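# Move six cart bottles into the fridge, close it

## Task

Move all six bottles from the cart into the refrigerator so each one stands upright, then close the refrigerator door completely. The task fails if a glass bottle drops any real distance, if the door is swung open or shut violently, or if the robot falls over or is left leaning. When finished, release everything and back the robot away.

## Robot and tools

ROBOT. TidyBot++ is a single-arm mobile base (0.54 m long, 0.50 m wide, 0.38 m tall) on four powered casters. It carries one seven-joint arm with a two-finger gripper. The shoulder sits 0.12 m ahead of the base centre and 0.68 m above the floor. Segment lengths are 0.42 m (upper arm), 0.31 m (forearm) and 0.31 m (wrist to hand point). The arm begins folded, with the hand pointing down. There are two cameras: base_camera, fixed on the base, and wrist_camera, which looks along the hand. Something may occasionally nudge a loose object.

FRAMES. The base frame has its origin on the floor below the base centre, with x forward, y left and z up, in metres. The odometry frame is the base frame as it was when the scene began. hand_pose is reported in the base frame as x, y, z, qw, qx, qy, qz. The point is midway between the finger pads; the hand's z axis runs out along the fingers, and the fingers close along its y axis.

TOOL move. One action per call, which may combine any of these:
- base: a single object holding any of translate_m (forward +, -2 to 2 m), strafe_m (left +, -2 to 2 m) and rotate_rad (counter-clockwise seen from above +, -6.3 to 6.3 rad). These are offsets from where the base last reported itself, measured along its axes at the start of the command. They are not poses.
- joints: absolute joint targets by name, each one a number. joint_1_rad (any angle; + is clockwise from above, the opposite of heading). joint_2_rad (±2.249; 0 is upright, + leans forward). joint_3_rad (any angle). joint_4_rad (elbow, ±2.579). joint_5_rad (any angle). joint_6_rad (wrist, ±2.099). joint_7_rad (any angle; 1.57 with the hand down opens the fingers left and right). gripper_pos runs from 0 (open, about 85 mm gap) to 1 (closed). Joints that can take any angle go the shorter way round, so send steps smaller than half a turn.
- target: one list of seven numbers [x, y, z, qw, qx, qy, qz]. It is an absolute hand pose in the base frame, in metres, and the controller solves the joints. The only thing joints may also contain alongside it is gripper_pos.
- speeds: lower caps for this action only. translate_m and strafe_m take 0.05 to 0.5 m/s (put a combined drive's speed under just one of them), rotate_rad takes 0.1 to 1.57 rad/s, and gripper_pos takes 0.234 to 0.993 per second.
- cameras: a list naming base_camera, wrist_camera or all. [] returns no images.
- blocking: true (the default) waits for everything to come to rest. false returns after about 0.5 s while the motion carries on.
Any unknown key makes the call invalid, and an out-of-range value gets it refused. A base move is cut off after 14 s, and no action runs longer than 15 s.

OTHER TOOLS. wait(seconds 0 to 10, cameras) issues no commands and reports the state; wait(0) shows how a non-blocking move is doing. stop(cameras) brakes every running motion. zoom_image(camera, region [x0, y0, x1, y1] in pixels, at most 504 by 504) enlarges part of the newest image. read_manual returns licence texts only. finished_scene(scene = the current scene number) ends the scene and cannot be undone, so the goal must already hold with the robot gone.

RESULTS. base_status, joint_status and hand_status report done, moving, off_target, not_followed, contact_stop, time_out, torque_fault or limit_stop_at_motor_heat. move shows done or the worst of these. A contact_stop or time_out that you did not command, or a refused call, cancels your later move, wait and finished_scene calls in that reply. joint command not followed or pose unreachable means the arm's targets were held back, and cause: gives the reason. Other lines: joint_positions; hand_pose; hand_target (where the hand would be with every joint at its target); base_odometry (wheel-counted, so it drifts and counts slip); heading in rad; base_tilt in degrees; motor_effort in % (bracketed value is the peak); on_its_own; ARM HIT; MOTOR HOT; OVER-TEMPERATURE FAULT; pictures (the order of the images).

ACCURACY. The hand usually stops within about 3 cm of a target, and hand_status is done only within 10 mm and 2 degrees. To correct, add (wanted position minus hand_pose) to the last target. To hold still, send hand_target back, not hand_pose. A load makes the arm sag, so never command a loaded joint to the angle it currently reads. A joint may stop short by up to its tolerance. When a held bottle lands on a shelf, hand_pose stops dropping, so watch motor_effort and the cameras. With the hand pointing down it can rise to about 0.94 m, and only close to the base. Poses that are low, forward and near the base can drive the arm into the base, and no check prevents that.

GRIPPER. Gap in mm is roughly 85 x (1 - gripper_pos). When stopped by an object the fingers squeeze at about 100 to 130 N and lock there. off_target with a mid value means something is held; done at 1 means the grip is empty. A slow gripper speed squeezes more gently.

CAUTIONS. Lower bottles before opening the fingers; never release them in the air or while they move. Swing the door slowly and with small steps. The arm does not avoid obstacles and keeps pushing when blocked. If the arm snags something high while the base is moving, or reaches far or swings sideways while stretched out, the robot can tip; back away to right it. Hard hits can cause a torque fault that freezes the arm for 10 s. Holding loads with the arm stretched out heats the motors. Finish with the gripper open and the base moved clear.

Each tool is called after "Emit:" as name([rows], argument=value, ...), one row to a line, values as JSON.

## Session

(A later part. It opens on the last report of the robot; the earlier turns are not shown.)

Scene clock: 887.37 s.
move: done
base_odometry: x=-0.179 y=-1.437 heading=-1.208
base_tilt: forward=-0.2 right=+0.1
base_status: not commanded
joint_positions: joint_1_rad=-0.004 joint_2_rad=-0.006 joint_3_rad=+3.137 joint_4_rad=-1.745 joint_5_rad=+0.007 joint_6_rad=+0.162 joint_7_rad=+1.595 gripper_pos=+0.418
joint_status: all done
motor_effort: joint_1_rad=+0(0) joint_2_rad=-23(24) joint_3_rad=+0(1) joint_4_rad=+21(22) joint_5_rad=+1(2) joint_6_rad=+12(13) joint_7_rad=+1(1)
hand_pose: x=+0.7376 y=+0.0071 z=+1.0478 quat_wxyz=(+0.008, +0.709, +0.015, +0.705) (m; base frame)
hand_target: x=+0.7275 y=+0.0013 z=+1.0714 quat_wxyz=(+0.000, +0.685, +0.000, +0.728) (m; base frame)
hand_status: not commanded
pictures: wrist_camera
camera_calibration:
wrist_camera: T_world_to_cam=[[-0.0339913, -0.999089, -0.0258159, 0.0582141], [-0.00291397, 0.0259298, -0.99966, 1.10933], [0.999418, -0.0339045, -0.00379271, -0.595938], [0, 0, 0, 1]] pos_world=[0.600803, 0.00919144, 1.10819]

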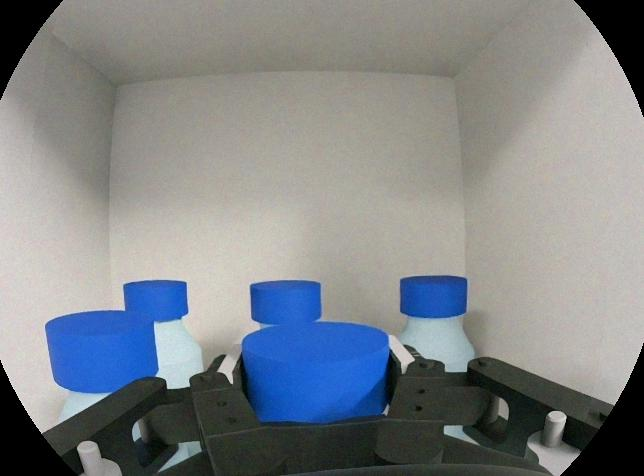

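Emit:
move(joints={"gripper_pos":0.24}, speeds={"gripper_pos":0.25}, cameras=["wrist_camera"])

Emit:
move(base={"translate_m":-0.35}, speeds={"translate_m":0.3}, cameras=["wrist_camera"])

Emit:
move(base={"translate_m":-1.438,"strafe_m":0.608,"rotate_rad":-1.226}, joints={"joint_2_rad":-0.146,"joint_4_rad":-2.37,"joint_6_rad":0.67,"gripper_pos":0.24}, cameras=[])

Scene clock: 902.60 s.
move: done
base_odometry: x=-0.179 y=-1.437 heading=-1.208
base_tilt: forward=-0.2 right=+0.1
base_status: not commanded
joint_positions: joint_1_rad=-0.004 joint_2_rad=-0.017 joint_3_rad=+3.137 joint_4_rad=-1.746 joint_5_rad=+0.007 joint_6_rad=+0.183 joint_7_rad=+1.595 gripper_pos=+0.239
joint_status: all done
motor_effort: joint_1_rad=+0(1) joint_2_rad=-20(23) joint_3_rad=+1(1) joint_4_rad=+18(22) joint_5_rad=+1(2) joint_6_rad=+9(13) joint_7_rad=+1(1)
hand_pose: x=+0.7333 y=+0.0072 z=+1.0610 quat_wxyz=(+0.008, +0.698, +0.015, +0.716) (m; base frame)
hand_target: x=+0.7275 y=+0.0013 z=+1.0714 quat_wxyz=(+0.000, +0.685, +0.000, +0.728) (m; base frame)
hand_status: not commanded
pictures: wrist_camera
camera_calibration:
wrist_camera: T_world_to_cam=[[-0.0330016, -0.999087, -0.0271206, 0.0591006], [0.028667, 0.026178, -0.999246, 1.09889], [0.999044, -0.0337542, 0.0277769, -0.624892], [0, 0, 0, 1]] pos_world=[0.594744, 0.00918711, 1.11702]

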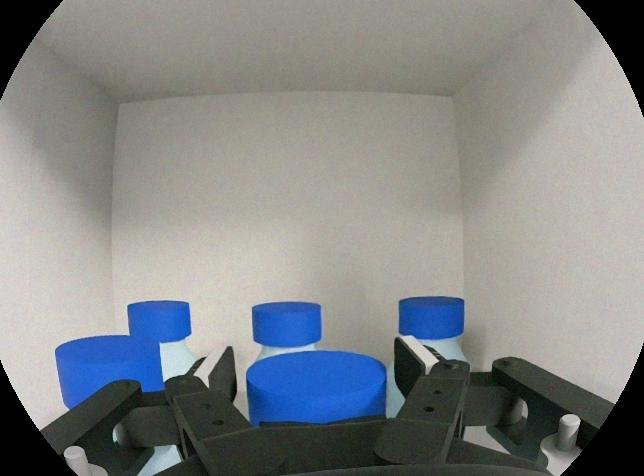

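Scene clock: 904.73 s.
move: done
base_odometry: x=-0.303 y=-1.109 heading=-1.208
base_tilt: forward=-0.2 right=+0.1
base_status: done
joint_positions: joint_1_rad=-0.004 joint_2_rad=-0.028 joint_3_rad=+3.137 joint_4_rad=-1.746 joint_5_rad=+0.007 joint_6_rad=+0.183 joint_7_rad=+1.595 gripper_pos=+0.239
joint_status: not commanded
motor_effort: joint_1_rad=-1(2) joint_2_rad=-20(24) joint_3_rad=+0(3) joint_4_rad=+18(19) joint_5_rad=+1(2) joint_6_rad=+9(10) joint_7_rad=+0(1)
hand_pose: x=+0.7290 y=+0.0067 z=+1.0680 quat_wxyz=(+0.008, +0.694, +0.014, +0.720) (m; base frame)
hand_target: x=+0.7275 y=+0.0013 z=+1.0714 quat_wxyz=(+0.000, +0.685, +0.000, +0.728) (m; base frame)
hand_status: not commanded
pictures: wrist_camera
camera_calibration:
wrist_camera: T_world_to_cam=[[-0.0333619, -0.999063, -0.0275607, 0.0594447], [0.0401414, 0.0262144, -0.99885, 1.0972], [0.998637, -0.0344298, 0.0392293, -0.632726], [0, 0, 0, 1]] pos_world=[0.589804, 0.0088421, 1.12239]

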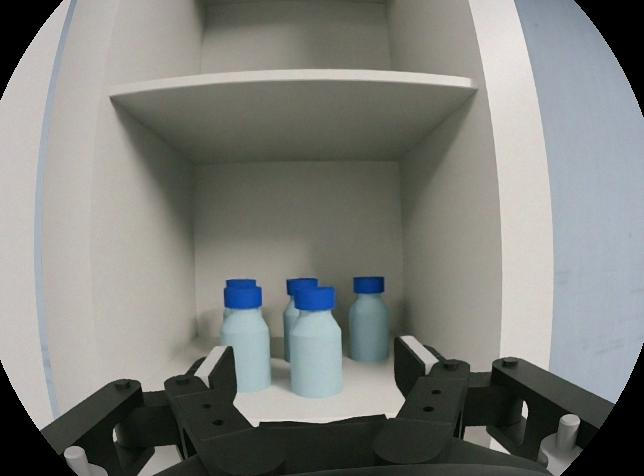

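Scene clock: 909.53 s.
move: done
base_odometry: x=-0.246 y=+0.451 heading=-2.435
base_tilt: forward=-0.2 right=+0.1
base_status: done
joint_positions: joint_1_rad=-0.004 joint_2_rad=-0.136 joint_3_rad=+3.140 joint_4_rad=-2.341 joint_5_rad=+0.007 joint_6_rad=+0.628 joint_7_rad=+1.595 gripper_pos=+0.239
joint_status: all done
motor_effort: joint_1_rad=+0(2) joint_2_rad=-12(23) joint_3_rad=+1(3) joint_4_rad=+16(18) joint_5_rad=+1(2) joint_6_rad=+9(11) joint_7_rad=+1(1)
hand_pose: x=+0.6264 y=+0.0054 z=+0.9101 quat_wxyz=(+0.007, +0.709, +0.014, +0.705) (m; base frame)
hand_target: x=+0.6187 y=+0.0013 z=+0.9123 quat_wxyz=(+0.000, +0.701, +0.000, +0.713) (m; base frame)
hand_status: not commanded
pictures: none
No camera images: "cameras" was empty.

Emit:
move(base={"translate_m":0.41,"strafe_m":-0.253}, cameras=["wrist_camera"])

Scene clock: 915.03 s.
move: done
base_odometry: x=-0.722 y=+0.377 heading=-2.435
base_tilt: forward=-0.2 right=+0.1
base_status: done
joint_positions: joint_1_rad=-0.004 joint_2_rad=-0.139 joint_3_rad=+3.140 joint_4_rad=-2.342 joint_5_rad=+0.007 joint_6_rad=+0.630 joint_7_rad=+1.595 gripper_pos=+0.239
joint_status: not commanded
motor_effort: joint_1_rad=+0(1) joint_2_rad=-13(15) joint_3_rad=+1(2) joint_4_rad=+16(16) joint_5_rad=+1(2) joint_6_rad=+9(10) joint_7_rad=+0(1)
hand_pose: x=+0.6257 y=+0.0053 z=+0.9117 quat_wxyz=(+0.007, +0.708, +0.014, +0.706) (m; base frame)
hand_target: x=+0.6187 y=+0.0013 z=+0.9123 quat_wxyz=(+0.000, +0.701, +0.000, +0.713) (m; base frame)
hand_status: not commanded
pictures: wrist_camera
camera_calibration:
wrist_camera: T_world_to_cam=[[-0.0344648, -0.999038, -0.0271262, 0.0505424], [0.000321214, 0.0271313, -0.999632, 0.970899], [0.999406, -0.0344608, -0.000614169, -0.487561], [0, 0, 0, 1]] pos_world=[0.488701, 0.00735031, 0.971613]

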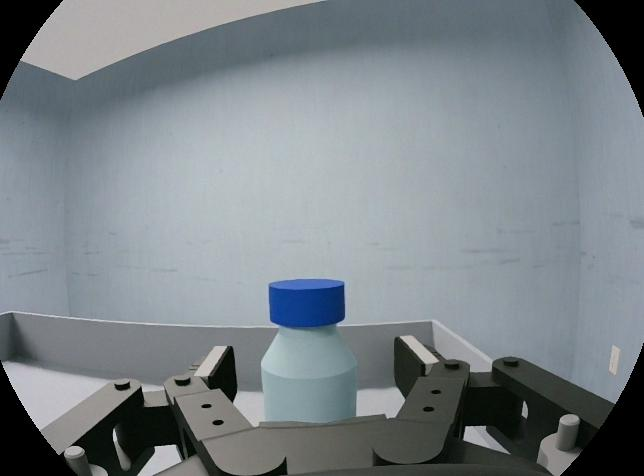

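Emit:
move(base={"translate_m":0.125,"strafe_m":0.004}, speeds={"translate_m":0.15}, cameras=["wrist_camera"])

Emit:
move(joints={"gripper_pos":0.45}, speeds={"gripper_pos":0.234}, cameras=["wrist_camera"])

Emit:
move(joints={"joint_2_rad":-0.346,"joint_4_rad":-1.8225,"joint_6_rad":-0.0535}, cameras=[])

Emit:
move(base={"translate_m":-0.3}, cameras=["wrist_camera"])

Scene clock: 923.67 s.
move: done
base_odometry: x=-0.815 y=+0.293 heading=-2.435
base_tilt: forward=-0.2 right=+0.1
base_status: done
joint_positions: joint_1_rad=-0.004 joint_2_rad=-0.144 joint_3_rad=+3.140 joint_4_rad=-2.344 joint_5_rad=+0.007 joint_6_rad=+0.630 joint_7_rad=+1.595 gripper_pos=+0.239
joint_status: not commanded
motor_effort: joint_1_rad=+0(1) joint_2_rad=-12(16) joint_3_rad=+1(2) joint_4_rad=+16(17) joint_5_rad=+1(2) joint_6_rad=+10(10) joint_7_rad=+0(1)
hand_pose: x=+0.6240 y=+0.0053 z=+0.9137 quat_wxyz=(+0.007, +0.706, +0.014, +0.708) (m; base frame)
hand_target: x=+0.6187 y=+0.0013 z=+0.9123 quat_wxyz=(+0.000, +0.701, +0.000, +0.713) (m; base frame)
hand_status: not commanded
pictures: wrist_camera
camera_calibration:
wrist_camera: T_world_to_cam=[[-0.0343408, -0.999037, -0.0272952, 0.0506122], [0.00474871, 0.0271479, -0.99962, 0.97014], [0.999399, -0.0344574, 0.00381186, -0.489959], [0, 0, 0, 1]] pos_world=[0.486796, 0.00734352, 0.97302]

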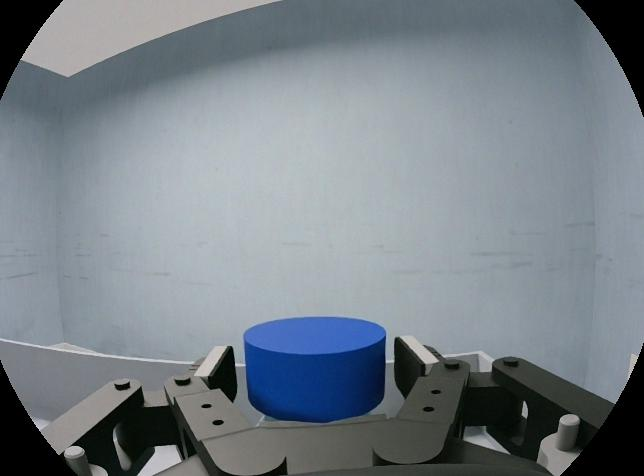

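Scene clock: 924.87 s.
move: off_target
base_odometry: x=-0.815 y=+0.293 heading=-2.435
base_tilt: forward=-0.2 right=+0.1
base_status: not commanded
joint_positions: joint_1_rad=-0.004 joint_2_rad=-0.144 joint_3_rad=+3.140 joint_4_rad=-2.344 joint_5_rad=+0.007 joint_6_rad=+0.630 joint_7_rad=+1.595 gripper_pos=+0.419
joint_status: gripper_pos off_target (ended at +0.419, target +0.450)
motor_effort: joint_1_rad=+0(1) joint_2_rad=-12(13) joint_3_rad=+1(1) joint_4_rad=+16(16) joint_5_rad=+1(2) joint_6_rad=+9(10) joint_7_rad=+1(1)
hand_pose: x=+0.6240 y=+0.0053 z=+0.9137 quat_wxyz=(+0.007, +0.706, +0.014, +0.708) (m; base frame)
hand_target: x=+0.6187 y=+0.0013 z=+0.9123 quat_wxyz=(+0.000, +0.701, +0.000, +0.713) (m; base frame)
hand_status: not commanded
pictures: wrist_camera
camera_calibration:
wrist_camera: T_world_to_cam=[[-0.0343408, -0.999037, -0.0272952, 0.0506122], [0.00474871, 0.0271479, -0.99962, 0.97014], [0.999399, -0.0344574, 0.00381186, -0.489959], [0, 0, 0, 1]] pos_world=[0.486796, 0.00734352, 0.97302]

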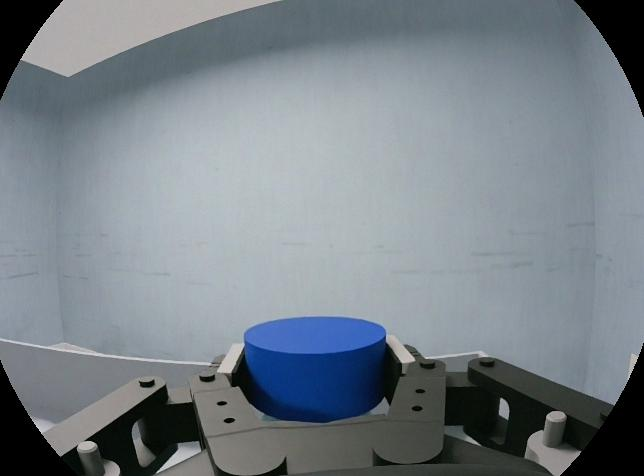

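Scene clock: 926.93 s.
move: off_target
base_odometry: x=-0.815 y=+0.293 heading=-2.435
base_tilt: forward=-0.2 right=+0.1
base_status: not commanded
joint_positions: joint_1_rad=-0.004 joint_2_rad=-0.315 joint_3_rad=+3.140 joint_4_rad=-1.901 joint_5_rad=+0.007 joint_6_rad=-0.023 joint_7_rad=+1.595 gripper_pos=+0.420
joint_status: joint_4_rad off_target (ended at -1.901, target -1.823); the others done
motor_effort: joint_1_rad=-1(1) joint_2_rad=-14(19) joint_3_rad=+1(1) joint_4_rad=+23(24) joint_5_rad=+0(2) joint_6_rad=+14(16) joint_7_rad=+1(1)
hand_pose: x=+0.6140 y=+0.0039 z=+1.0647 quat_wxyz=(+0.009, +0.721, +0.013, +0.693) (m; base frame)
hand_target: x=+0.6003 y=+0.0013 z=+1.1199 quat_wxyz=(+0.000, +0.693, +0.000, +0.721) (m; base frame)
hand_status: not commanded
pictures: none
No camera images: "cameras" was empty.

Scene clock: 928.70 s.
move: done
base_odometry: x=-0.586 y=+0.488 heading=-2.436
base_tilt: forward=-0.2 right=+0.1
base_status: done
joint_positions: joint_1_rad=-0.003 joint_2_rad=-0.332 joint_3_rad=+3.141 joint_4_rad=-1.900 joint_5_rad=+0.007 joint_6_rad=-0.031 joint_7_rad=+1.595 gripper_pos=+0.420
joint_status: not commanded
motor_effort: joint_1_rad=+0(4) joint_2_rad=-13(19) joint_3_rad=+1(5) joint_4_rad=+23(25) joint_5_rad=+1(2) joint_6_rad=+14(15) joint_7_rad=+0(1)
hand_pose: x=+0.6073 y=+0.0033 z=+1.0716 quat_wxyz=(+0.010, +0.717, +0.013, +0.697) (m; base frame)
hand_target: x=+0.6003 y=+0.0013 z=+1.1199 quat_wxyz=(+0.000, +0.693, +0.000, +0.721) (m; base frame)
hand_status: not commanded
pictures: wrist_camera
camera_calibration:
wrist_camera: T_world_to_cam=[[-0.040816, -0.998866, -0.0245004, 0.0532837], [-0.0248015, 0.0255261, -0.999366, 1.1458], [0.998859, -0.0401825, -0.0258153, -0.441839], [0, 0, 0, 1]] pos_world=[0.471927, 0.00622135, 1.13497]

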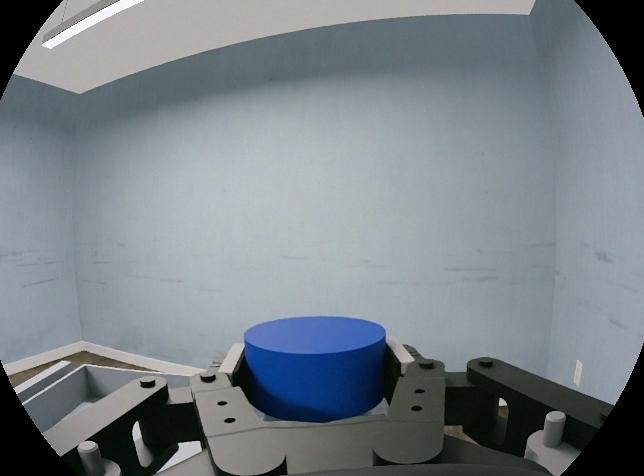

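Emit:
move(base={"translate_m":-0.269,"strafe_m":0.279}, cameras=[])

Emit:
move(base={"translate_m":1.243,"strafe_m":1.215,"rotate_rad":1.227}, joints={"joint_2_rad":-0.03,"joint_4_rad":-1.50,"joint_6_rad":0.10})

Scene clock: 936.00 s.
move: done
base_odometry: x=-0.200 y=+0.450 heading=-2.435
base_tilt: forward=-0.2 right=+0.1
base_status: done
joint_positions: joint_1_rad=-0.003 joint_2_rad=-0.331 joint_3_rad=+3.140 joint_4_rad=-1.900 joint_5_rad=+0.007 joint_6_rad=-0.031 joint_7_rad=+1.595 gripper_pos=+0.420
joint_status: not commanded
motor_effort: joint_1_rad=+0(3) joint_2_rad=-13(15) joint_3_rad=+1(3) joint_4_rad=+23(24) joint_5_rad=+1(1) joint_6_rad=+14(15) joint_7_rad=+0(1)
hand_pose: x=+0.6077 y=+0.0038 z=+1.0711 quat_wxyz=(+0.010, +0.717, +0.013, +0.697) (m; base frame)
hand_target: x=+0.6003 y=+0.0013 z=+1.1199 quat_wxyz=(+0.000, +0.693, +0.000, +0.721) (m; base frame)
hand_status: not commanded
pictures: none
No camera images: "cameras" was empty.

Scene clock: 941.13 s.
move: off_target
base_odometry: x=-0.357 y=-1.281 heading=-1.207
base_tilt: forward=-0.2 right=+0.1
base_status: done
joint_positions: joint_1_rad=-0.004 joint_2_rad=-0.001 joint_3_rad=+3.136 joint_4_rad=-1.584 joint_5_rad=+0.007 joint_6_rad=+0.027 joint_7_rad=+1.595 gripper_pos=+0.420
joint_status: joint_4_rad off_target (ended at -1.584, target -1.500); the others done
motor_effort: joint_1_rad=+0(3) joint_2_rad=-26(30) joint_3_rad=+0(4) joint_4_rad=+23(24) joint_5_rad=+1(2) joint_6_rad=+14(16) joint_7_rad=+0(1)
hand_pose: x=+0.7440 y=+0.0075 z=+1.1035 quat_wxyz=(+0.008, +0.702, +0.015, +0.712) (m; base frame)
hand_target: x=+0.7242 y=+0.0013 z=+1.1961 quat_wxyz=(+0.000, +0.633, +0.000, +0.774) (m; base frame)
hand_status: not commanded
pictures: base_camera, wrist_camera
camera_calibration:
wrist_camera: T_world_to_cam=[[-0.0333433, -0.999088, -0.0266718, 0.0607472], [0.0185899, 0.026062, -0.999487, 1.14879], [0.999271, -0.0338221, 0.017704, -0.62576], [0, 0, 0, 1]] pos_world=[0.605974, 0.00958748, 1.1609]

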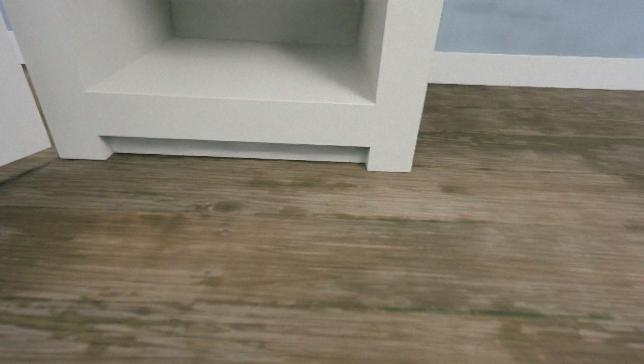

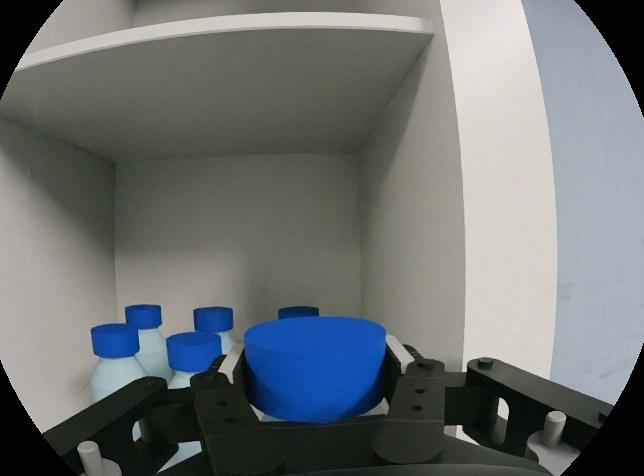

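Emit:
move(base={"translate_m":0.21}, speeds={"translate_m":0.2}, cameras=["wrist_camera"])

Emit:
move(joints={"joint_4_rad":-1.68,"joint_6_rad":0.15}, cameras=["wrist_camera"])

Emit:
move(joints={"joint_4_rad":-1.73,"joint_6_rad":0.19}, cameras=[])

Emit:
move(joints={"joint_4_rad":-1.77,"joint_6_rad":0.23}, cameras=["wrist_camera"])

Scene clock: 950.10 s.
move: done
base_odometry: x=-0.283 y=-1.478 heading=-1.207
base_tilt: forward=-0.2 right=+0.1
base_status: done
joint_positions: joint_1_rad=-0.004 joint_2_rad=-0.002 joint_3_rad=+3.136 joint_4_rad=-1.583 joint_5_rad=+0.007 joint_6_rad=+0.028 joint_7_rad=+1.595 gripper_pos=+0.420
joint_status: not commanded
motor_effort: joint_1_rad=+0(1) joint_2_rad=-25(29) joint_3_rad=+1(2) joint_4_rad=+24(24) joint_5_rad=+1(2) joint_6_rad=+14(15) joint_7_rad=+0(1)
hand_pose: x=+0.7435 y=+0.0075 z=+1.1050 quat_wxyz=(+0.008, +0.701, +0.015, +0.713) (m; base frame)
hand_target: x=+0.7242 y=+0.0013 z=+1.1961 quat_wxyz=(+0.000, +0.633, +0.000, +0.774) (m; base frame)
hand_status: not commanded
pictures: wrist_camera
camera_calibration:
wrist_camera: T_world_to_cam=[[-0.0332625, -0.999088, -0.0267865, 0.0608361], [0.0214053, 0.0260831, -0.999431, 1.14818], [0.999217, -0.033817, 0.0205182, -0.628319], [0, 0, 0, 1]] pos_world=[0.605273, 0.00958478, 1.16205]

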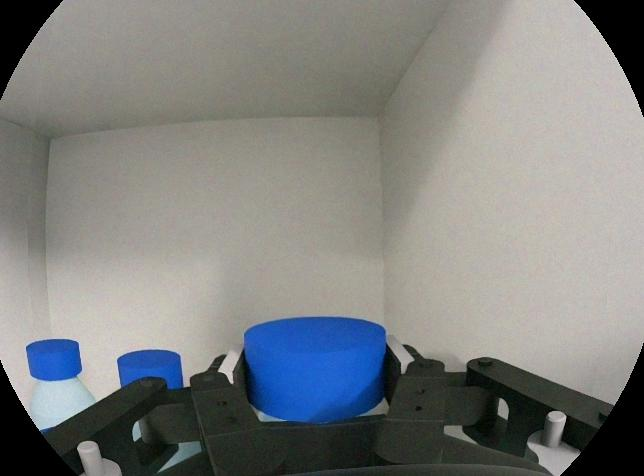

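Scene clock: 951.47 s.
move: done
base_odometry: x=-0.283 y=-1.478 heading=-1.207
base_tilt: forward=-0.2 right=+0.1
base_status: not commanded
joint_positions: joint_1_rad=-0.004 joint_2_rad=-0.002 joint_3_rad=+3.136 joint_4_rad=-1.687 joint_5_rad=+0.007 joint_6_rad=+0.076 joint_7_rad=+1.595 gripper_pos=+0.420
joint_status: all done
motor_effort: joint_1_rad=-1(1) joint_2_rad=-24(26) joint_3_rad=+1(1) joint_4_rad=+23(25) joint_5_rad=+0(1) joint_6_rad=+14(16) joint_7_rad=+1(1)
hand_pose: x=+0.7413 y=+0.0076 z=+1.0550 quat_wxyz=(+0.007, +0.720, +0.015, +0.693) (m; base frame)
hand_target: x=+0.7303 y=+0.0013 z=+1.0995 quat_wxyz=(+0.000, +0.682, +0.000, +0.732) (m; base frame)
hand_status: not commanded
pictures: wrist_camera
camera_calibration:
wrist_camera: T_world_to_cam=[[-0.0343506, -0.999113, -0.0243508, 0.0577467], [-0.0349164, 0.0255501, -0.999064, 1.13954], [0.9988, -0.0334682, -0.035763, -0.565413], [0, 0, 0, 1]] pos_world=[0.606506, 0.00965689, 1.11966]

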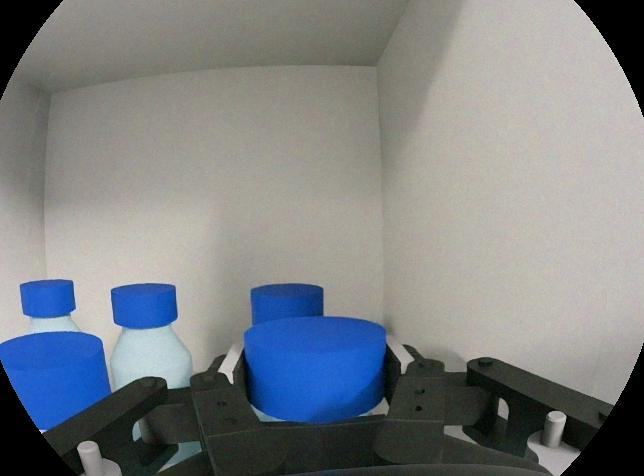

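Scene clock: 952.20 s.
move: done
base_odometry: x=-0.283 y=-1.478 heading=-1.207
base_tilt: forward=-0.2 right=+0.1
base_status: not commanded
joint_positions: joint_1_rad=-0.004 joint_2_rad=-0.003 joint_3_rad=+3.136 joint_4_rad=-1.724 joint_5_rad=+0.007 joint_6_rad=+0.124 joint_7_rad=+1.595 gripper_pos=+0.420
joint_status: all done
motor_effort: joint_1_rad=+0(0) joint_2_rad=-25(25) joint_3_rad=+1(1) joint_4_rad=+23(24) joint_5_rad=+1(2) joint_6_rad=+14(15) joint_7_rad=+0(1)
hand_pose: x=+0.7398 y=+0.0077 z=+1.0472 quat_wxyz=(+0.007, +0.716, +0.015, +0.698) (m; base frame)
hand_target: x=+0.7288 y=+0.0013 z=+1.0808 quat_wxyz=(+0.000, +0.685, +0.000, +0.728) (m; base frame)
hand_status: not commanded
pictures: none
No camera images: "cameras" was empty.

Scene clock: 952.90 s.
move: done
base_odometry: x=-0.283 y=-1.478 heading=-1.207
base_tilt: forward=-0.2 right=+0.1
base_status: not commanded
joint_positions: joint_1_rad=-0.004 joint_2_rad=-0.004 joint_3_rad=+3.136 joint_4_rad=-1.753 joint_5_rad=+0.007 joint_6_rad=+0.176 joint_7_rad=+1.595 gripper_pos=+0.420
joint_status: all done
motor_effort: joint_1_rad=+0(1) joint_2_rad=-23(24) joint_3_rad=+1(1) joint_4_rad=+21(23) joint_5_rad=+2(2) joint_6_rad=+12(14) joint_7_rad=+0(1)
hand_pose: x=+0.7379 y=+0.0078 z=+1.0462 quat_wxyz=(+0.007, +0.708, +0.015, +0.706) (m; base frame)
hand_target: x=+0.7270 y=+0.0013 z=+1.0683 quat_wxyz=(+0.000, +0.685, +0.000, +0.728) (m; base frame)
hand_status: not commanded
pictures: wrist_camera
camera_calibration:
wrist_camera: T_world_to_cam=[[-0.0326922, -0.999127, -0.0260235, 0.0581466], [0.00129714, 0.025995, -0.999661, 1.10453], [0.999465, -0.0327149, 0.000446174, -0.600767], [0, 0, 0, 1]] pos_world=[0.600914, 0.00972962, 1.10593]

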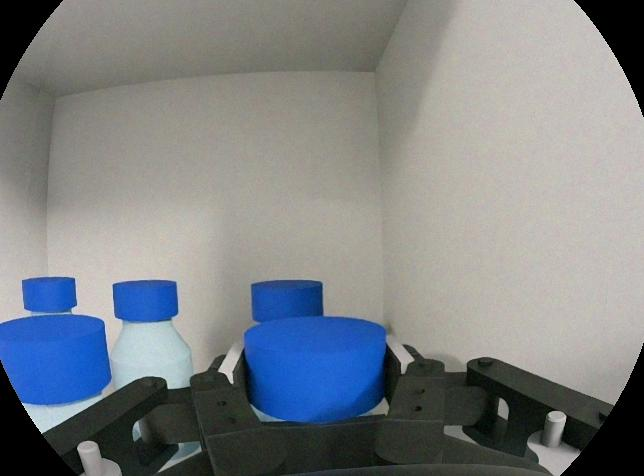

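Emit:
move(joints={"gripper_pos":0.23}, speeds={"gripper_pos":0.25}, cameras=["wrist_camera"])

Emit:
move(base={"translate_m":-0.45}, speeds={"translate_m":0.3})

Emit:
move(base={"translate_m":-0.146,"strafe_m":0.904,"rotate_rad":-1.638}, joints={"joint_2_rad":-0.146,"joint_4_rad":-2.363,"joint_6_rad":0.646,"gripper_pos":1.0})

Scene clock: 980.93 s.
move: done
base_odometry: x=-0.283 y=-1.478 heading=-1.207
base_tilt: forward=-0.2 right=+0.1
base_status: not commanded
joint_positions: joint_1_rad=-0.004 joint_2_rad=-0.015 joint_3_rad=+3.136 joint_4_rad=-1.753 joint_5_rad=+0.007 joint_6_rad=+0.192 joint_7_rad=+1.595 gripper_pos=+0.231
joint_status: all done
motor_effort: joint_1_rad=+0(1) joint_2_rad=-19(23) joint_3_rad=+1(1) joint_4_rad=+18(21) joint_5_rad=+1(2) joint_6_rad=+10(12) joint_7_rad=+1(1)
hand_pose: x=+0.7337 y=+0.0079 z=+1.0578 quat_wxyz=(+0.007, +0.698, +0.015, +0.716) (m; base frame)
hand_target: x=+0.7270 y=+0.0013 z=+1.0683 quat_wxyz=(+0.000, +0.685, +0.000, +0.728) (m; base frame)
hand_status: not commanded
pictures: wrist_camera
camera_calibration:
wrist_camera: T_world_to_cam=[[-0.0318648, -0.999124, -0.0271093, 0.0588711], [0.0280125, 0.0262197, -0.999264, 1.09615], [0.9991, -0.0326008, 0.0271525, -0.624554], [0, 0, 0, 1]] pos_world=[0.595161, 0.00971775, 1.1139]

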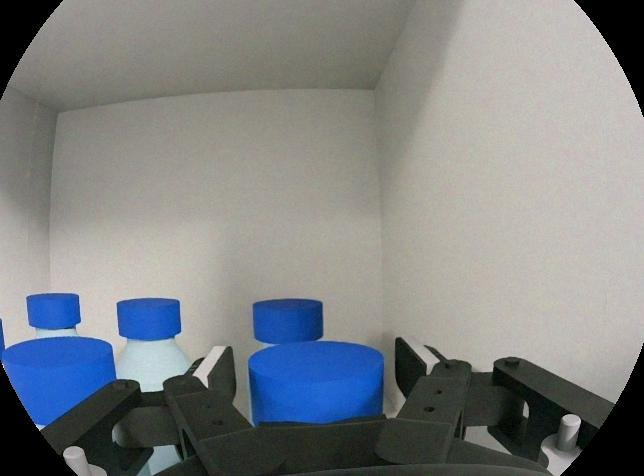

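Scene clock: 983.40 s.
move: done
base_odometry: x=-0.443 y=-1.057 heading=-1.209
base_tilt: forward=-0.2 right=+0.1
base_status: done
joint_positions: joint_1_rad=-0.004 joint_2_rad=-0.029 joint_3_rad=+3.137 joint_4_rad=-1.753 joint_5_rad=+0.007 joint_6_rad=+0.193 joint_7_rad=+1.595 gripper_pos=+0.231
joint_status: not commanded
motor_effort: joint_1_rad=+0(3) joint_2_rad=-18(23) joint_3_rad=+0(5) joint_4_rad=+19(19) joint_5_rad=+1(2) joint_6_rad=+9(10) joint_7_rad=+1(1)
hand_pose: x=+0.7284 y=+0.0075 z=+1.0665 quat_wxyz=(+0.008, +0.693, +0.015, +0.721) (m; base frame)
hand_target: x=+0.7270 y=+0.0013 z=+1.0683 quat_wxyz=(+0.000, +0.685, +0.000, +0.728) (m; base frame)
hand_status: not commanded
pictures: base_camera, wrist_camera
camera_calibration:
wrist_camera: T_world_to_cam=[[-0.0319612, -0.999106, -0.0276531, 0.0592562], [0.0425499, 0.026282, -0.998749, 1.09388], [0.998583, -0.0330979, 0.0416719, -0.634604], [0, 0, 0, 1]] pos_world=[0.589054, 0.00944978, 1.1206]

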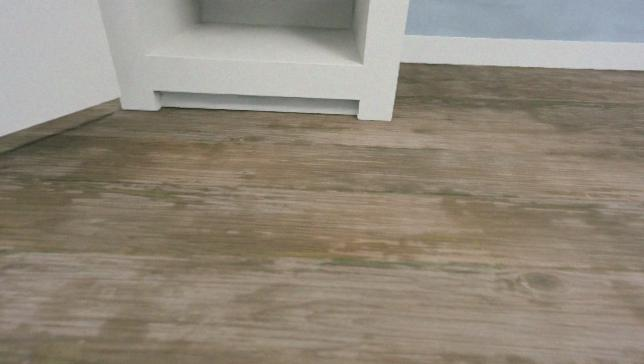

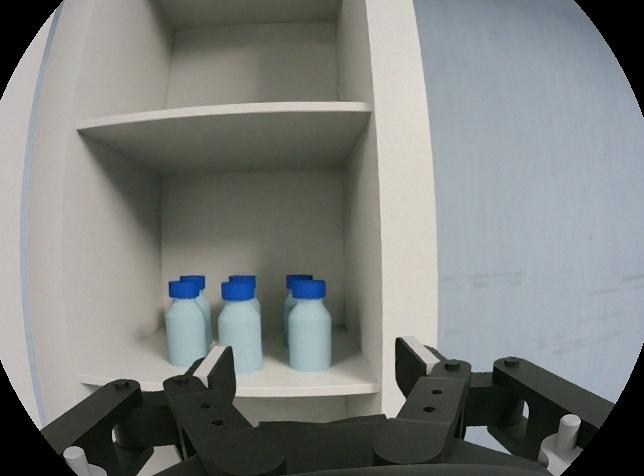

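Scene clock: 986.80 s.
move: done
base_odometry: x=+0.351 y=-0.600 heading=-2.848
base_tilt: forward=-0.2 right=+0.1
base_status: done
joint_positions: joint_1_rad=-0.005 joint_2_rad=-0.141 joint_3_rad=+3.138 joint_4_rad=-2.336 joint_5_rad=+0.007 joint_6_rad=+0.603 joint_7_rad=+1.595 gripper_pos=+1.000
joint_status: all done
motor_effort: joint_1_rad=+0(2) joint_2_rad=-12(22) joint_3_rad=+1(2) joint_4_rad=+16(19) joint_5_rad=+1(2) joint_6_rad=+9(11) joint_7_rad=+0(1)
hand_pose: x=+0.6263 y=+0.0070 z=+0.9083 quat_wxyz=(+0.006, +0.714, +0.015, +0.700) (m; base frame)
hand_target: x=+0.6201 y=+0.0013 z=+0.9087 quat_wxyz=(+0.000, +0.707, +0.000, +0.707) (m; base frame)
hand_status: not commanded
pictures: base_camera, wrist_camera
camera_calibration:
wrist_camera: T_world_to_cam=[[-0.0318624, -0.999154, -0.0259851, 0.0494721], [-0.0174103, 0.0265492, -0.999496, 0.978399], [0.999341, -0.031394, -0.0182415, -0.47208], [0, 0, 0, 1]] pos_world=[0.490379, 0.00863413, 0.970579]

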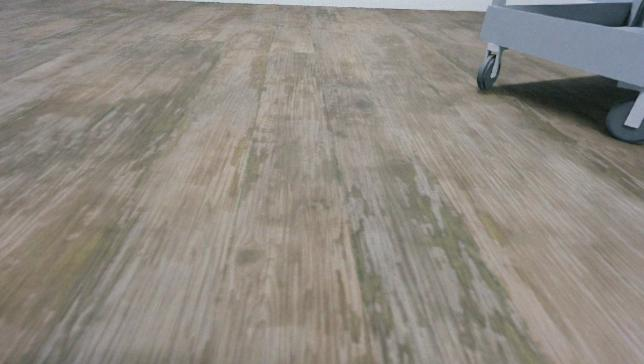

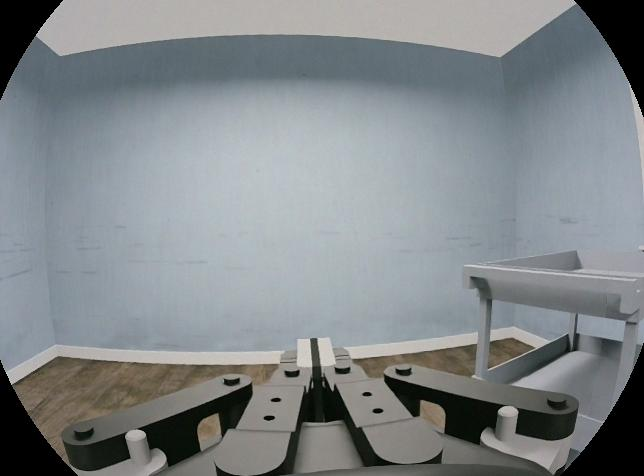

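Emit:
move(base={"translate_m":-0.563,"strafe_m":0.379}, speeds={"translate_m":0.3})

Scene clock: 998.53 s.
move: done
base_odometry: x=+1.000 y=-0.800 heading=-2.847
base_tilt: forward=-0.2 right=+0.1
base_status: done
joint_positions: joint_1_rad=-0.005 joint_2_rad=-0.142 joint_3_rad=+3.138 joint_4_rad=-2.336 joint_5_rad=+0.007 joint_6_rad=+0.605 joint_7_rad=+1.595 gripper_pos=+1.000
joint_status: not commanded
motor_effort: joint_1_rad=+0(1) joint_2_rad=-12(15) joint_3_rad=+1(2) joint_4_rad=+16(17) joint_5_rad=+1(2) joint_6_rad=+10(10) joint_7_rad=+0(1)
hand_pose: x=+0.6259 y=+0.0068 z=+0.9092 quat_wxyz=(+0.006, +0.713, +0.015, +0.701) (m; base frame)
hand_target: x=+0.6201 y=+0.0013 z=+0.9087 quat_wxyz=(+0.000, +0.707, +0.000, +0.707) (m; base frame)
hand_status: not commanded
pictures: base_camera, wrist_camera
camera_calibration:
wrist_camera: T_world_to_cam=[[-0.032074, -0.999144, -0.026134, 0.0495987], [-0.0147887, 0.026619, -0.999536, 0.977762], [0.999376, -0.0316726, -0.0156298, -0.474112], [0, 0, 0, 1]] pos_world=[0.489867, 0.00851282, 0.971194]

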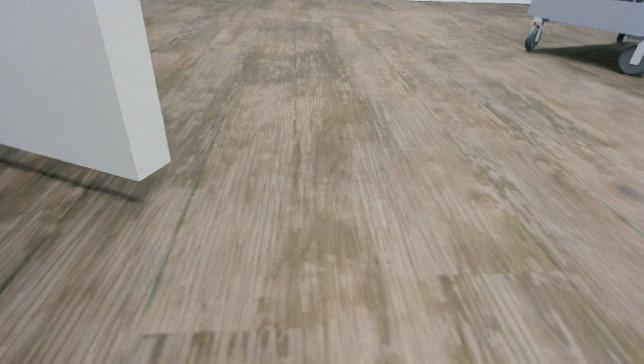

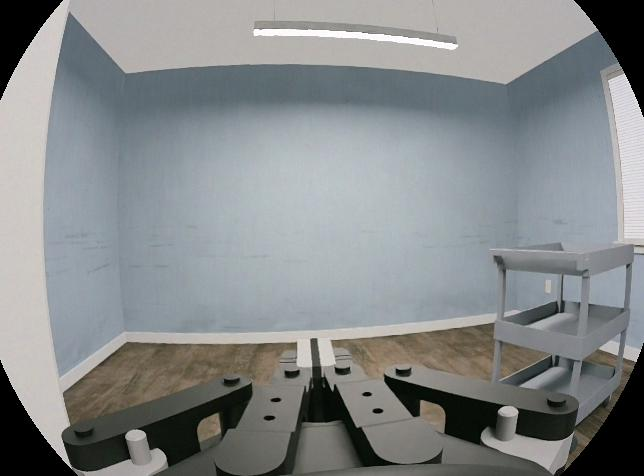

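Emit:
move(base={"translate_m":-0.05,"strafe_m":0.2}, speeds={"translate_m":0.3}, cameras=[])

Emit:
move(base={"translate_m":0.08,"strafe_m":0.342}, speeds={"translate_m":0.3})

Scene clock: 1021.10 s.
move: done
base_odometry: x=+1.106 y=-0.977 heading=-2.847
base_tilt: forward=-0.2 right=+0.1
base_status: done
joint_positions: joint_1_rad=-0.004 joint_2_rad=-0.142 joint_3_rad=+3.139 joint_4_rad=-2.336 joint_5_rad=+0.007 joint_6_rad=+0.606 joint_7_rad=+1.595 gripper_pos=+1.000
joint_status: not commanded
motor_effort: joint_1_rad=+0(2) joint_2_rad=-13(15) joint_3_rad=+1(2) joint_4_rad=+16(16) joint_5_rad=+0(2) joint_6_rad=+9(10) joint_7_rad=+0(1)
hand_pose: x=+0.6259 y=+0.0065 z=+0.9094 quat_wxyz=(+0.007, +0.713, +0.015, +0.701) (m; base frame)
hand_target: x=+0.6201 y=+0.0013 z=+0.9087 quat_wxyz=(+0.000, +0.707, +0.000, +0.707) (m; base frame)
hand_status: not commanded
pictures: none
No camera images: "cameras" was empty.

Scene clock: 1023.23 s.
move: done
base_odometry: x=+1.129 y=-1.327 heading=-2.847
base_tilt: forward=-0.2 right=+0.1
base_status: done
joint_positions: joint_1_rad=-0.004 joint_2_rad=-0.142 joint_3_rad=+3.139 joint_4_rad=-2.336 joint_5_rad=+0.007 joint_6_rad=+0.606 joint_7_rad=+1.595 gripper_pos=+1.000
joint_status: not commanded
motor_effort: joint_1_rad=+0(1) joint_2_rad=-13(14) joint_3_rad=+0(2) joint_4_rad=+16(16) joint_5_rad=+1(2) joint_6_rad=+9(10) joint_7_rad=+0(1)
hand_pose: x=+0.6259 y=+0.0063 z=+0.9095 quat_wxyz=(+0.007, +0.713, +0.015, +0.701) (m; base frame)
hand_target: x=+0.6201 y=+0.0013 z=+0.9087 quat_wxyz=(+0.000, +0.707, +0.000, +0.707) (m; base frame)
hand_status: not commanded
pictures: base_camera, wrist_camera
camera_calibration:
wrist_camera: T_world_to_cam=[[-0.0329205, -0.999112, -0.0262896, 0.0498086], [-0.0139498, 0.0267606, -0.999545, 0.977541], [0.999361, -0.0325388, -0.0148184, -0.474831], [0, 0, 0, 1]] pos_world=[0.489804, 0.00815431, 0.971369]

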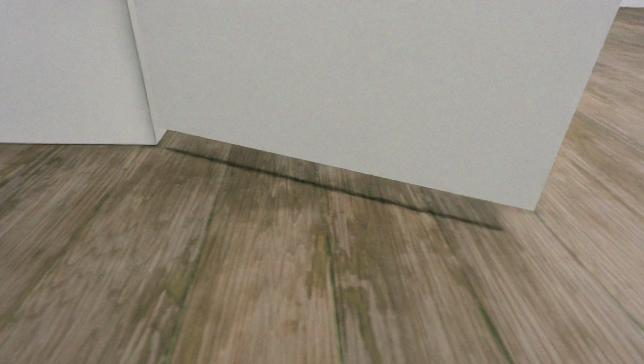

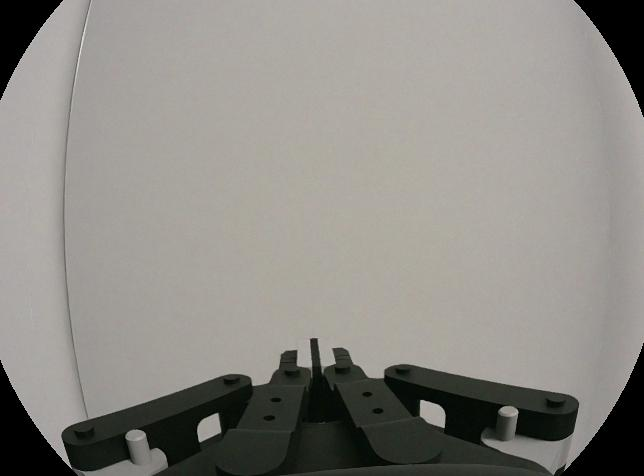

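Emit:
move(base={"translate_m":0.116,"strafe_m":-0.021}, speeds={"translate_m":0.1}, cameras=[])

Emit:
move(base={"translate_m":0.127,"strafe_m":-0.19,"rotate_rad":0.244}, speeds={"translate_m":0.12,"rotate_rad":0.15})

Emit:
move(base={"translate_m":0.161,"strafe_m":-0.229,"rotate_rad":0.314}, speeds={"translate_m":0.12,"rotate_rad":0.15})

Scene clock: 1049.23 s.
move: done
base_odometry: x=+1.012 y=-1.341 heading=-2.847
base_tilt: forward=-0.2 right=+0.1
base_status: done
joint_positions: joint_1_rad=-0.004 joint_2_rad=-0.150 joint_3_rad=+3.139 joint_4_rad=-2.344 joint_5_rad=+0.007 joint_6_rad=+0.608 joint_7_rad=+1.595 gripper_pos=+1.000
joint_status: not commanded
motor_effort: joint_1_rad=+0(1) joint_2_rad=-13(14) joint_3_rad=+1(2) joint_4_rad=+16(22) joint_5_rad=+1(2) joint_6_rad=+10(10) joint_7_rad=+0(1)
hand_pose: x=+0.6225 y=+0.0063 z=+0.9096 quat_wxyz=(+0.007, +0.712, +0.015, +0.702) (m; base frame)
hand_target: x=+0.6201 y=+0.0013 z=+0.9087 quat_wxyz=(+0.000, +0.707, +0.000, +0.707) (m; base frame)
hand_status: not commanded
pictures: none
No camera images: "cameras" was empty.

Scene clock: 1051.73 s.
move: done
base_odometry: x=+0.835 y=-1.196 heading=-2.601
base_tilt: forward=-0.2 right=+0.1
base_status: done
joint_positions: joint_1_rad=-0.014 joint_2_rad=-0.162 joint_3_rad=+3.132 joint_4_rad=-2.356 joint_5_rad=+0.007 joint_6_rad=+0.609 joint_7_rad=+1.595 gripper_pos=+1.000
joint_status: not commanded
motor_effort: joint_1_rad=+0(7) joint_2_rad=-12(13) joint_3_rad=+1(8) joint_4_rad=+16(20) joint_5_rad=+0(4) joint_6_rad=+10(11) joint_7_rad=+0(1)
hand_pose: x=+0.6172 y=+0.0151 z=+0.9090 quat_wxyz=(+0.001, +0.712, +0.021, +0.702) (m; base frame)
hand_target: x=+0.6201 y=+0.0013 z=+0.9087 quat_wxyz=(+0.000, +0.707, +0.000, +0.707) (m; base frame)
hand_status: not commanded
pictures: base_camera, wrist_camera
camera_calibration:
wrist_camera: T_world_to_cam=[[-0.015783, -0.999559, -0.025152, 0.0466289], [-0.0116614, 0.0253375, -0.999611, 0.975306], [0.999807, -0.0154836, -0.0120562, -0.468941], [0, 0, 0, 1]] pos_world=[0.48096, 0.0146357, 0.970445]

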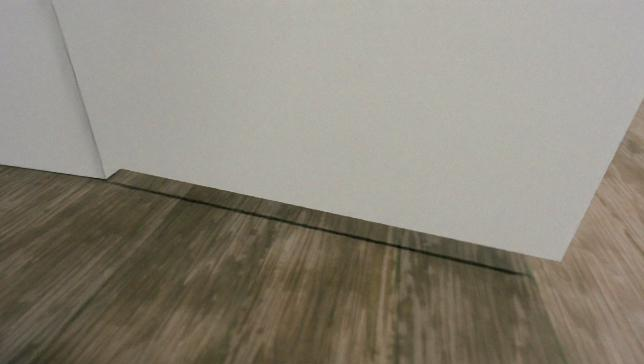

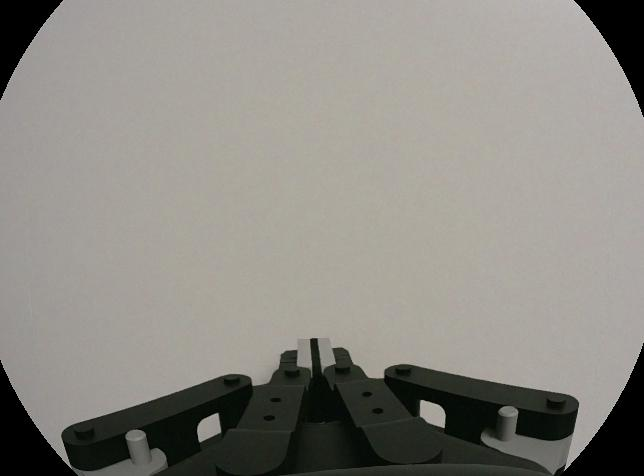

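Scene clock: 1054.63 s.
move: done
base_odometry: x=+0.579 y=-1.083 heading=-2.286
base_tilt: forward=-0.2 right=+0.1
base_status: done
joint_positions: joint_1_rad=-0.012 joint_2_rad=-0.163 joint_3_rad=+3.135 joint_4_rad=-2.372 joint_5_rad=+0.007 joint_6_rad=+0.612 joint_7_rad=+1.595 gripper_pos=+1.000
joint_status: not commanded
motor_effort: joint_1_rad=+0(2) joint_2_rad=-12(13) joint_3_rad=+1(2) joint_4_rad=+16(22) joint_5_rad=+2(2) joint_6_rad=+9(10) joint_7_rad=+0(1)
hand_pose: x=+0.6141 y=+0.0118 z=+0.9013 quat_wxyz=(+0.003, +0.716, +0.019, +0.698) (m; base frame)
hand_target: x=+0.6201 y=+0.0013 z=+0.9087 quat_wxyz=(+0.000, +0.707, +0.000, +0.707) (m; base frame)
hand_status: not commanded
pictures: base_camera, wrist_camera
camera_calibration:
wrist_camera: T_world_to_cam=[[-0.0222067, -0.999434, -0.0252686, 0.0471916], [-0.0235677, 0.0257911, -0.99939, 0.974832], [0.999476, -0.0215976, -0.0241271, -0.454785], [0, 0, 0, 1]] pos_world=[0.478569, 0.0122006, 0.964457]

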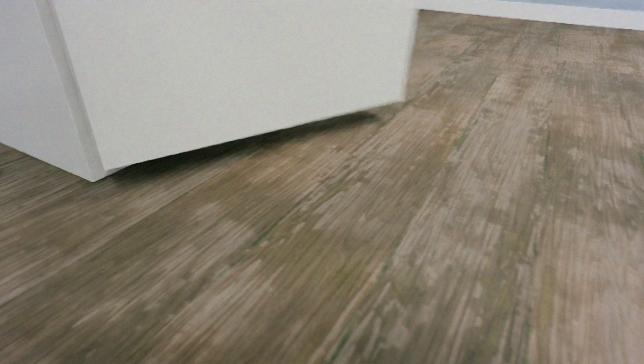

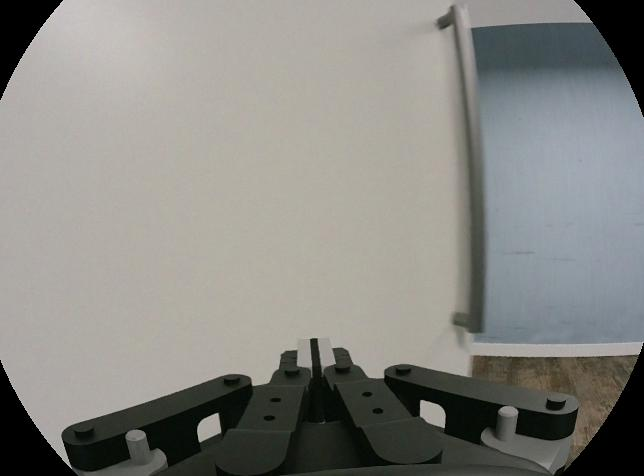

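Emit:
move(base={"translate_m":0.159,"strafe_m":-0.213,"rotate_rad":0.297}, speeds={"translate_m":0.12,"rotate_rad":0.15})

Emit:
move(base={"translate_m":0.157,"strafe_m":-0.196,"rotate_rad":0.279}, speeds={"translate_m":0.12,"rotate_rad":0.15})

Scene clock: 1061.77 s.
move: done
base_odometry: x=+0.314 y=-1.063 heading=-1.987
base_tilt: forward=-0.2 right=+0.1
base_status: done
joint_positions: joint_1_rad=-0.011 joint_2_rad=-0.162 joint_3_rad=+3.136 joint_4_rad=-2.372 joint_5_rad=+0.007 joint_6_rad=+0.612 joint_7_rad=+1.595 gripper_pos=+1.000
joint_status: not commanded
motor_effort: joint_1_rad=+0(1) joint_2_rad=-11(13) joint_3_rad=+1(2) joint_4_rad=+16(16) joint_5_rad=+0(2) joint_6_rad=+10(10) joint_7_rad=+1(1)
hand_pose: x=+0.6143 y=+0.0112 z=+0.9009 quat_wxyz=(+0.003, +0.717, +0.019, +0.697) (m; base frame)
hand_target: x=+0.6201 y=+0.0013 z=+0.9087 quat_wxyz=(+0.000, +0.707, +0.000, +0.707) (m; base frame)
hand_status: not commanded
pictures: base_camera, wrist_camera
camera_calibration:
wrist_camera: T_world_to_cam=[[-0.0234219, -0.999403, -0.0253807, 0.0474132], [-0.0244468, 0.0259526, -0.999364, 0.97491], [0.999427, -0.0227866, -0.0250401, -0.454181], [0, 0, 0, 1]] pos_world=[0.478864, 0.0117343, 0.964121]

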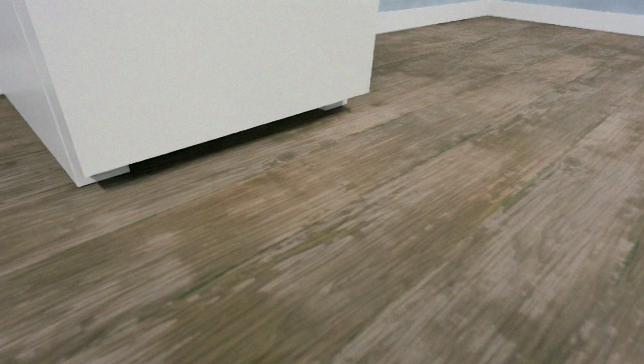

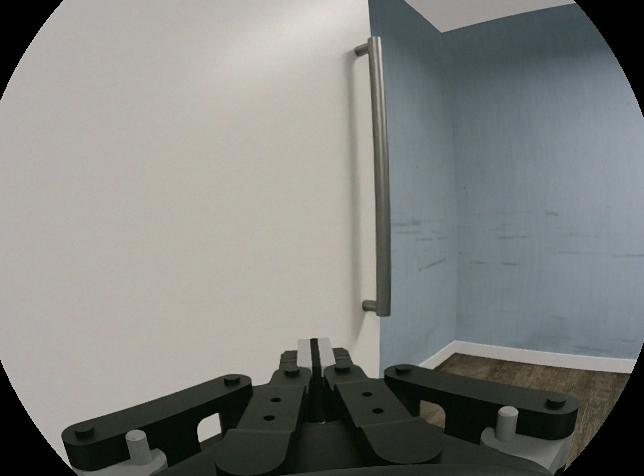

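Scene clock: 1064.43 s.
move: done
base_odometry: x=+0.071 y=-1.127 heading=-1.707
base_tilt: forward=-0.2 right=+0.1
base_status: done
joint_positions: joint_1_rad=-0.011 joint_2_rad=-0.161 joint_3_rad=+3.137 joint_4_rad=-2.372 joint_5_rad=+0.007 joint_6_rad=+0.612 joint_7_rad=+1.595 gripper_pos=+1.000
joint_status: not commanded
motor_effort: joint_1_rad=+0(1) joint_2_rad=-11(13) joint_3_rad=+1(2) joint_4_rad=+16(16) joint_5_rad=+1(2) joint_6_rad=+10(10) joint_7_rad=+1(1)
hand_pose: x=+0.6146 y=+0.0106 z=+0.9004 quat_wxyz=(+0.004, +0.717, +0.018, +0.697) (m; base frame)
hand_target: x=+0.6201 y=+0.0013 z=+0.9087 quat_wxyz=(+0.000, +0.707, +0.000, +0.707) (m; base frame)
hand_status: not commanded
pictures: base_camera, wrist_camera
camera_calibration:
wrist_camera: T_world_to_cam=[[-0.0246122, -0.999372, -0.0254768, 0.0476208], [-0.0254458, 0.0261025, -0.999335, 0.975011], [0.999373, -0.0239476, -0.0260723, -0.45348], [0, 0, 0, 1]] pos_world=[0.479178, 0.0112809, 0.963753]

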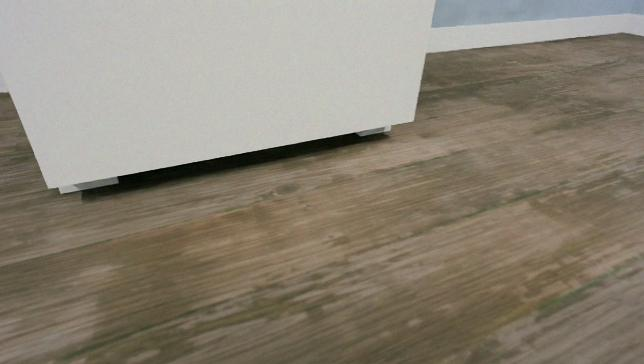

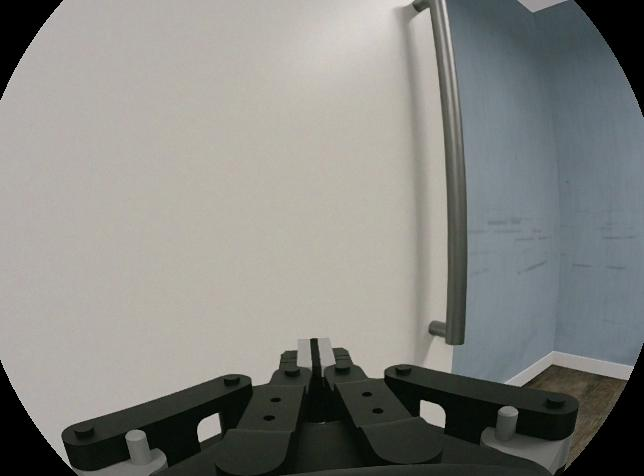

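Emit:
move(base={"translate_m":0.28,"strafe_m":-0.36,"rotate_rad":0.502}, speeds={"translate_m":0.2,"rotate_rad":0.3})

Scene clock: 1077.33 s.
move: done
base_odometry: x=-0.324 y=-1.356 heading=-1.204
base_tilt: forward=-0.2 right=+0.1
base_status: done
joint_positions: joint_1_rad=-0.010 joint_2_rad=-0.161 joint_3_rad=+3.138 joint_4_rad=-2.372 joint_5_rad=+0.007 joint_6_rad=+0.612 joint_7_rad=+1.595 gripper_pos=+1.000
joint_status: not commanded
motor_effort: joint_1_rad=+0(1) joint_2_rad=-12(13) joint_3_rad=+1(2) joint_4_rad=+16(16) joint_5_rad=+1(2) joint_6_rad=+9(10) joint_7_rad=+0(1)
hand_pose: x=+0.6146 y=+0.0099 z=+0.9003 quat_wxyz=(+0.004, +0.717, +0.018, +0.697) (m; base frame)
hand_target: x=+0.6201 y=+0.0013 z=+0.9087 quat_wxyz=(+0.000, +0.707, +0.000, +0.707) (m; base frame)
hand_status: not commanded
pictures: base_camera, wrist_camera
camera_calibration:
wrist_camera: T_world_to_cam=[[-0.0259262, -0.999336, -0.025596, 0.0478588], [-0.0255009, 0.0262574, -0.99933, 0.975016], [0.999339, -0.0252561, -0.0261647, -0.453422], [0, 0, 0, 1]] pos_world=[0.479226, 0.0107739, 0.963724]

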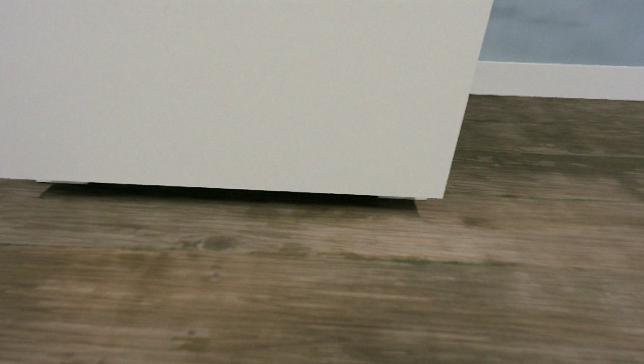

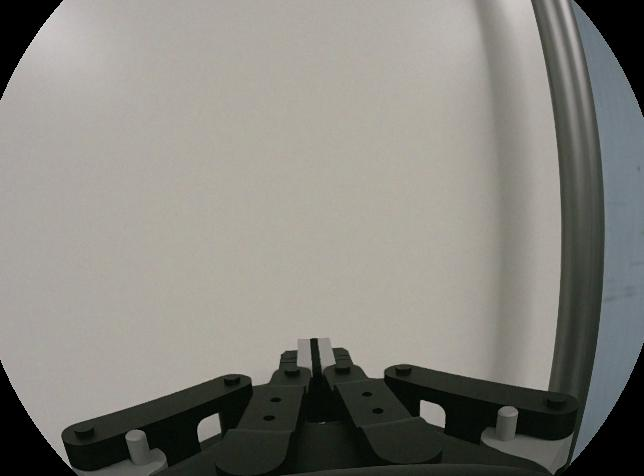

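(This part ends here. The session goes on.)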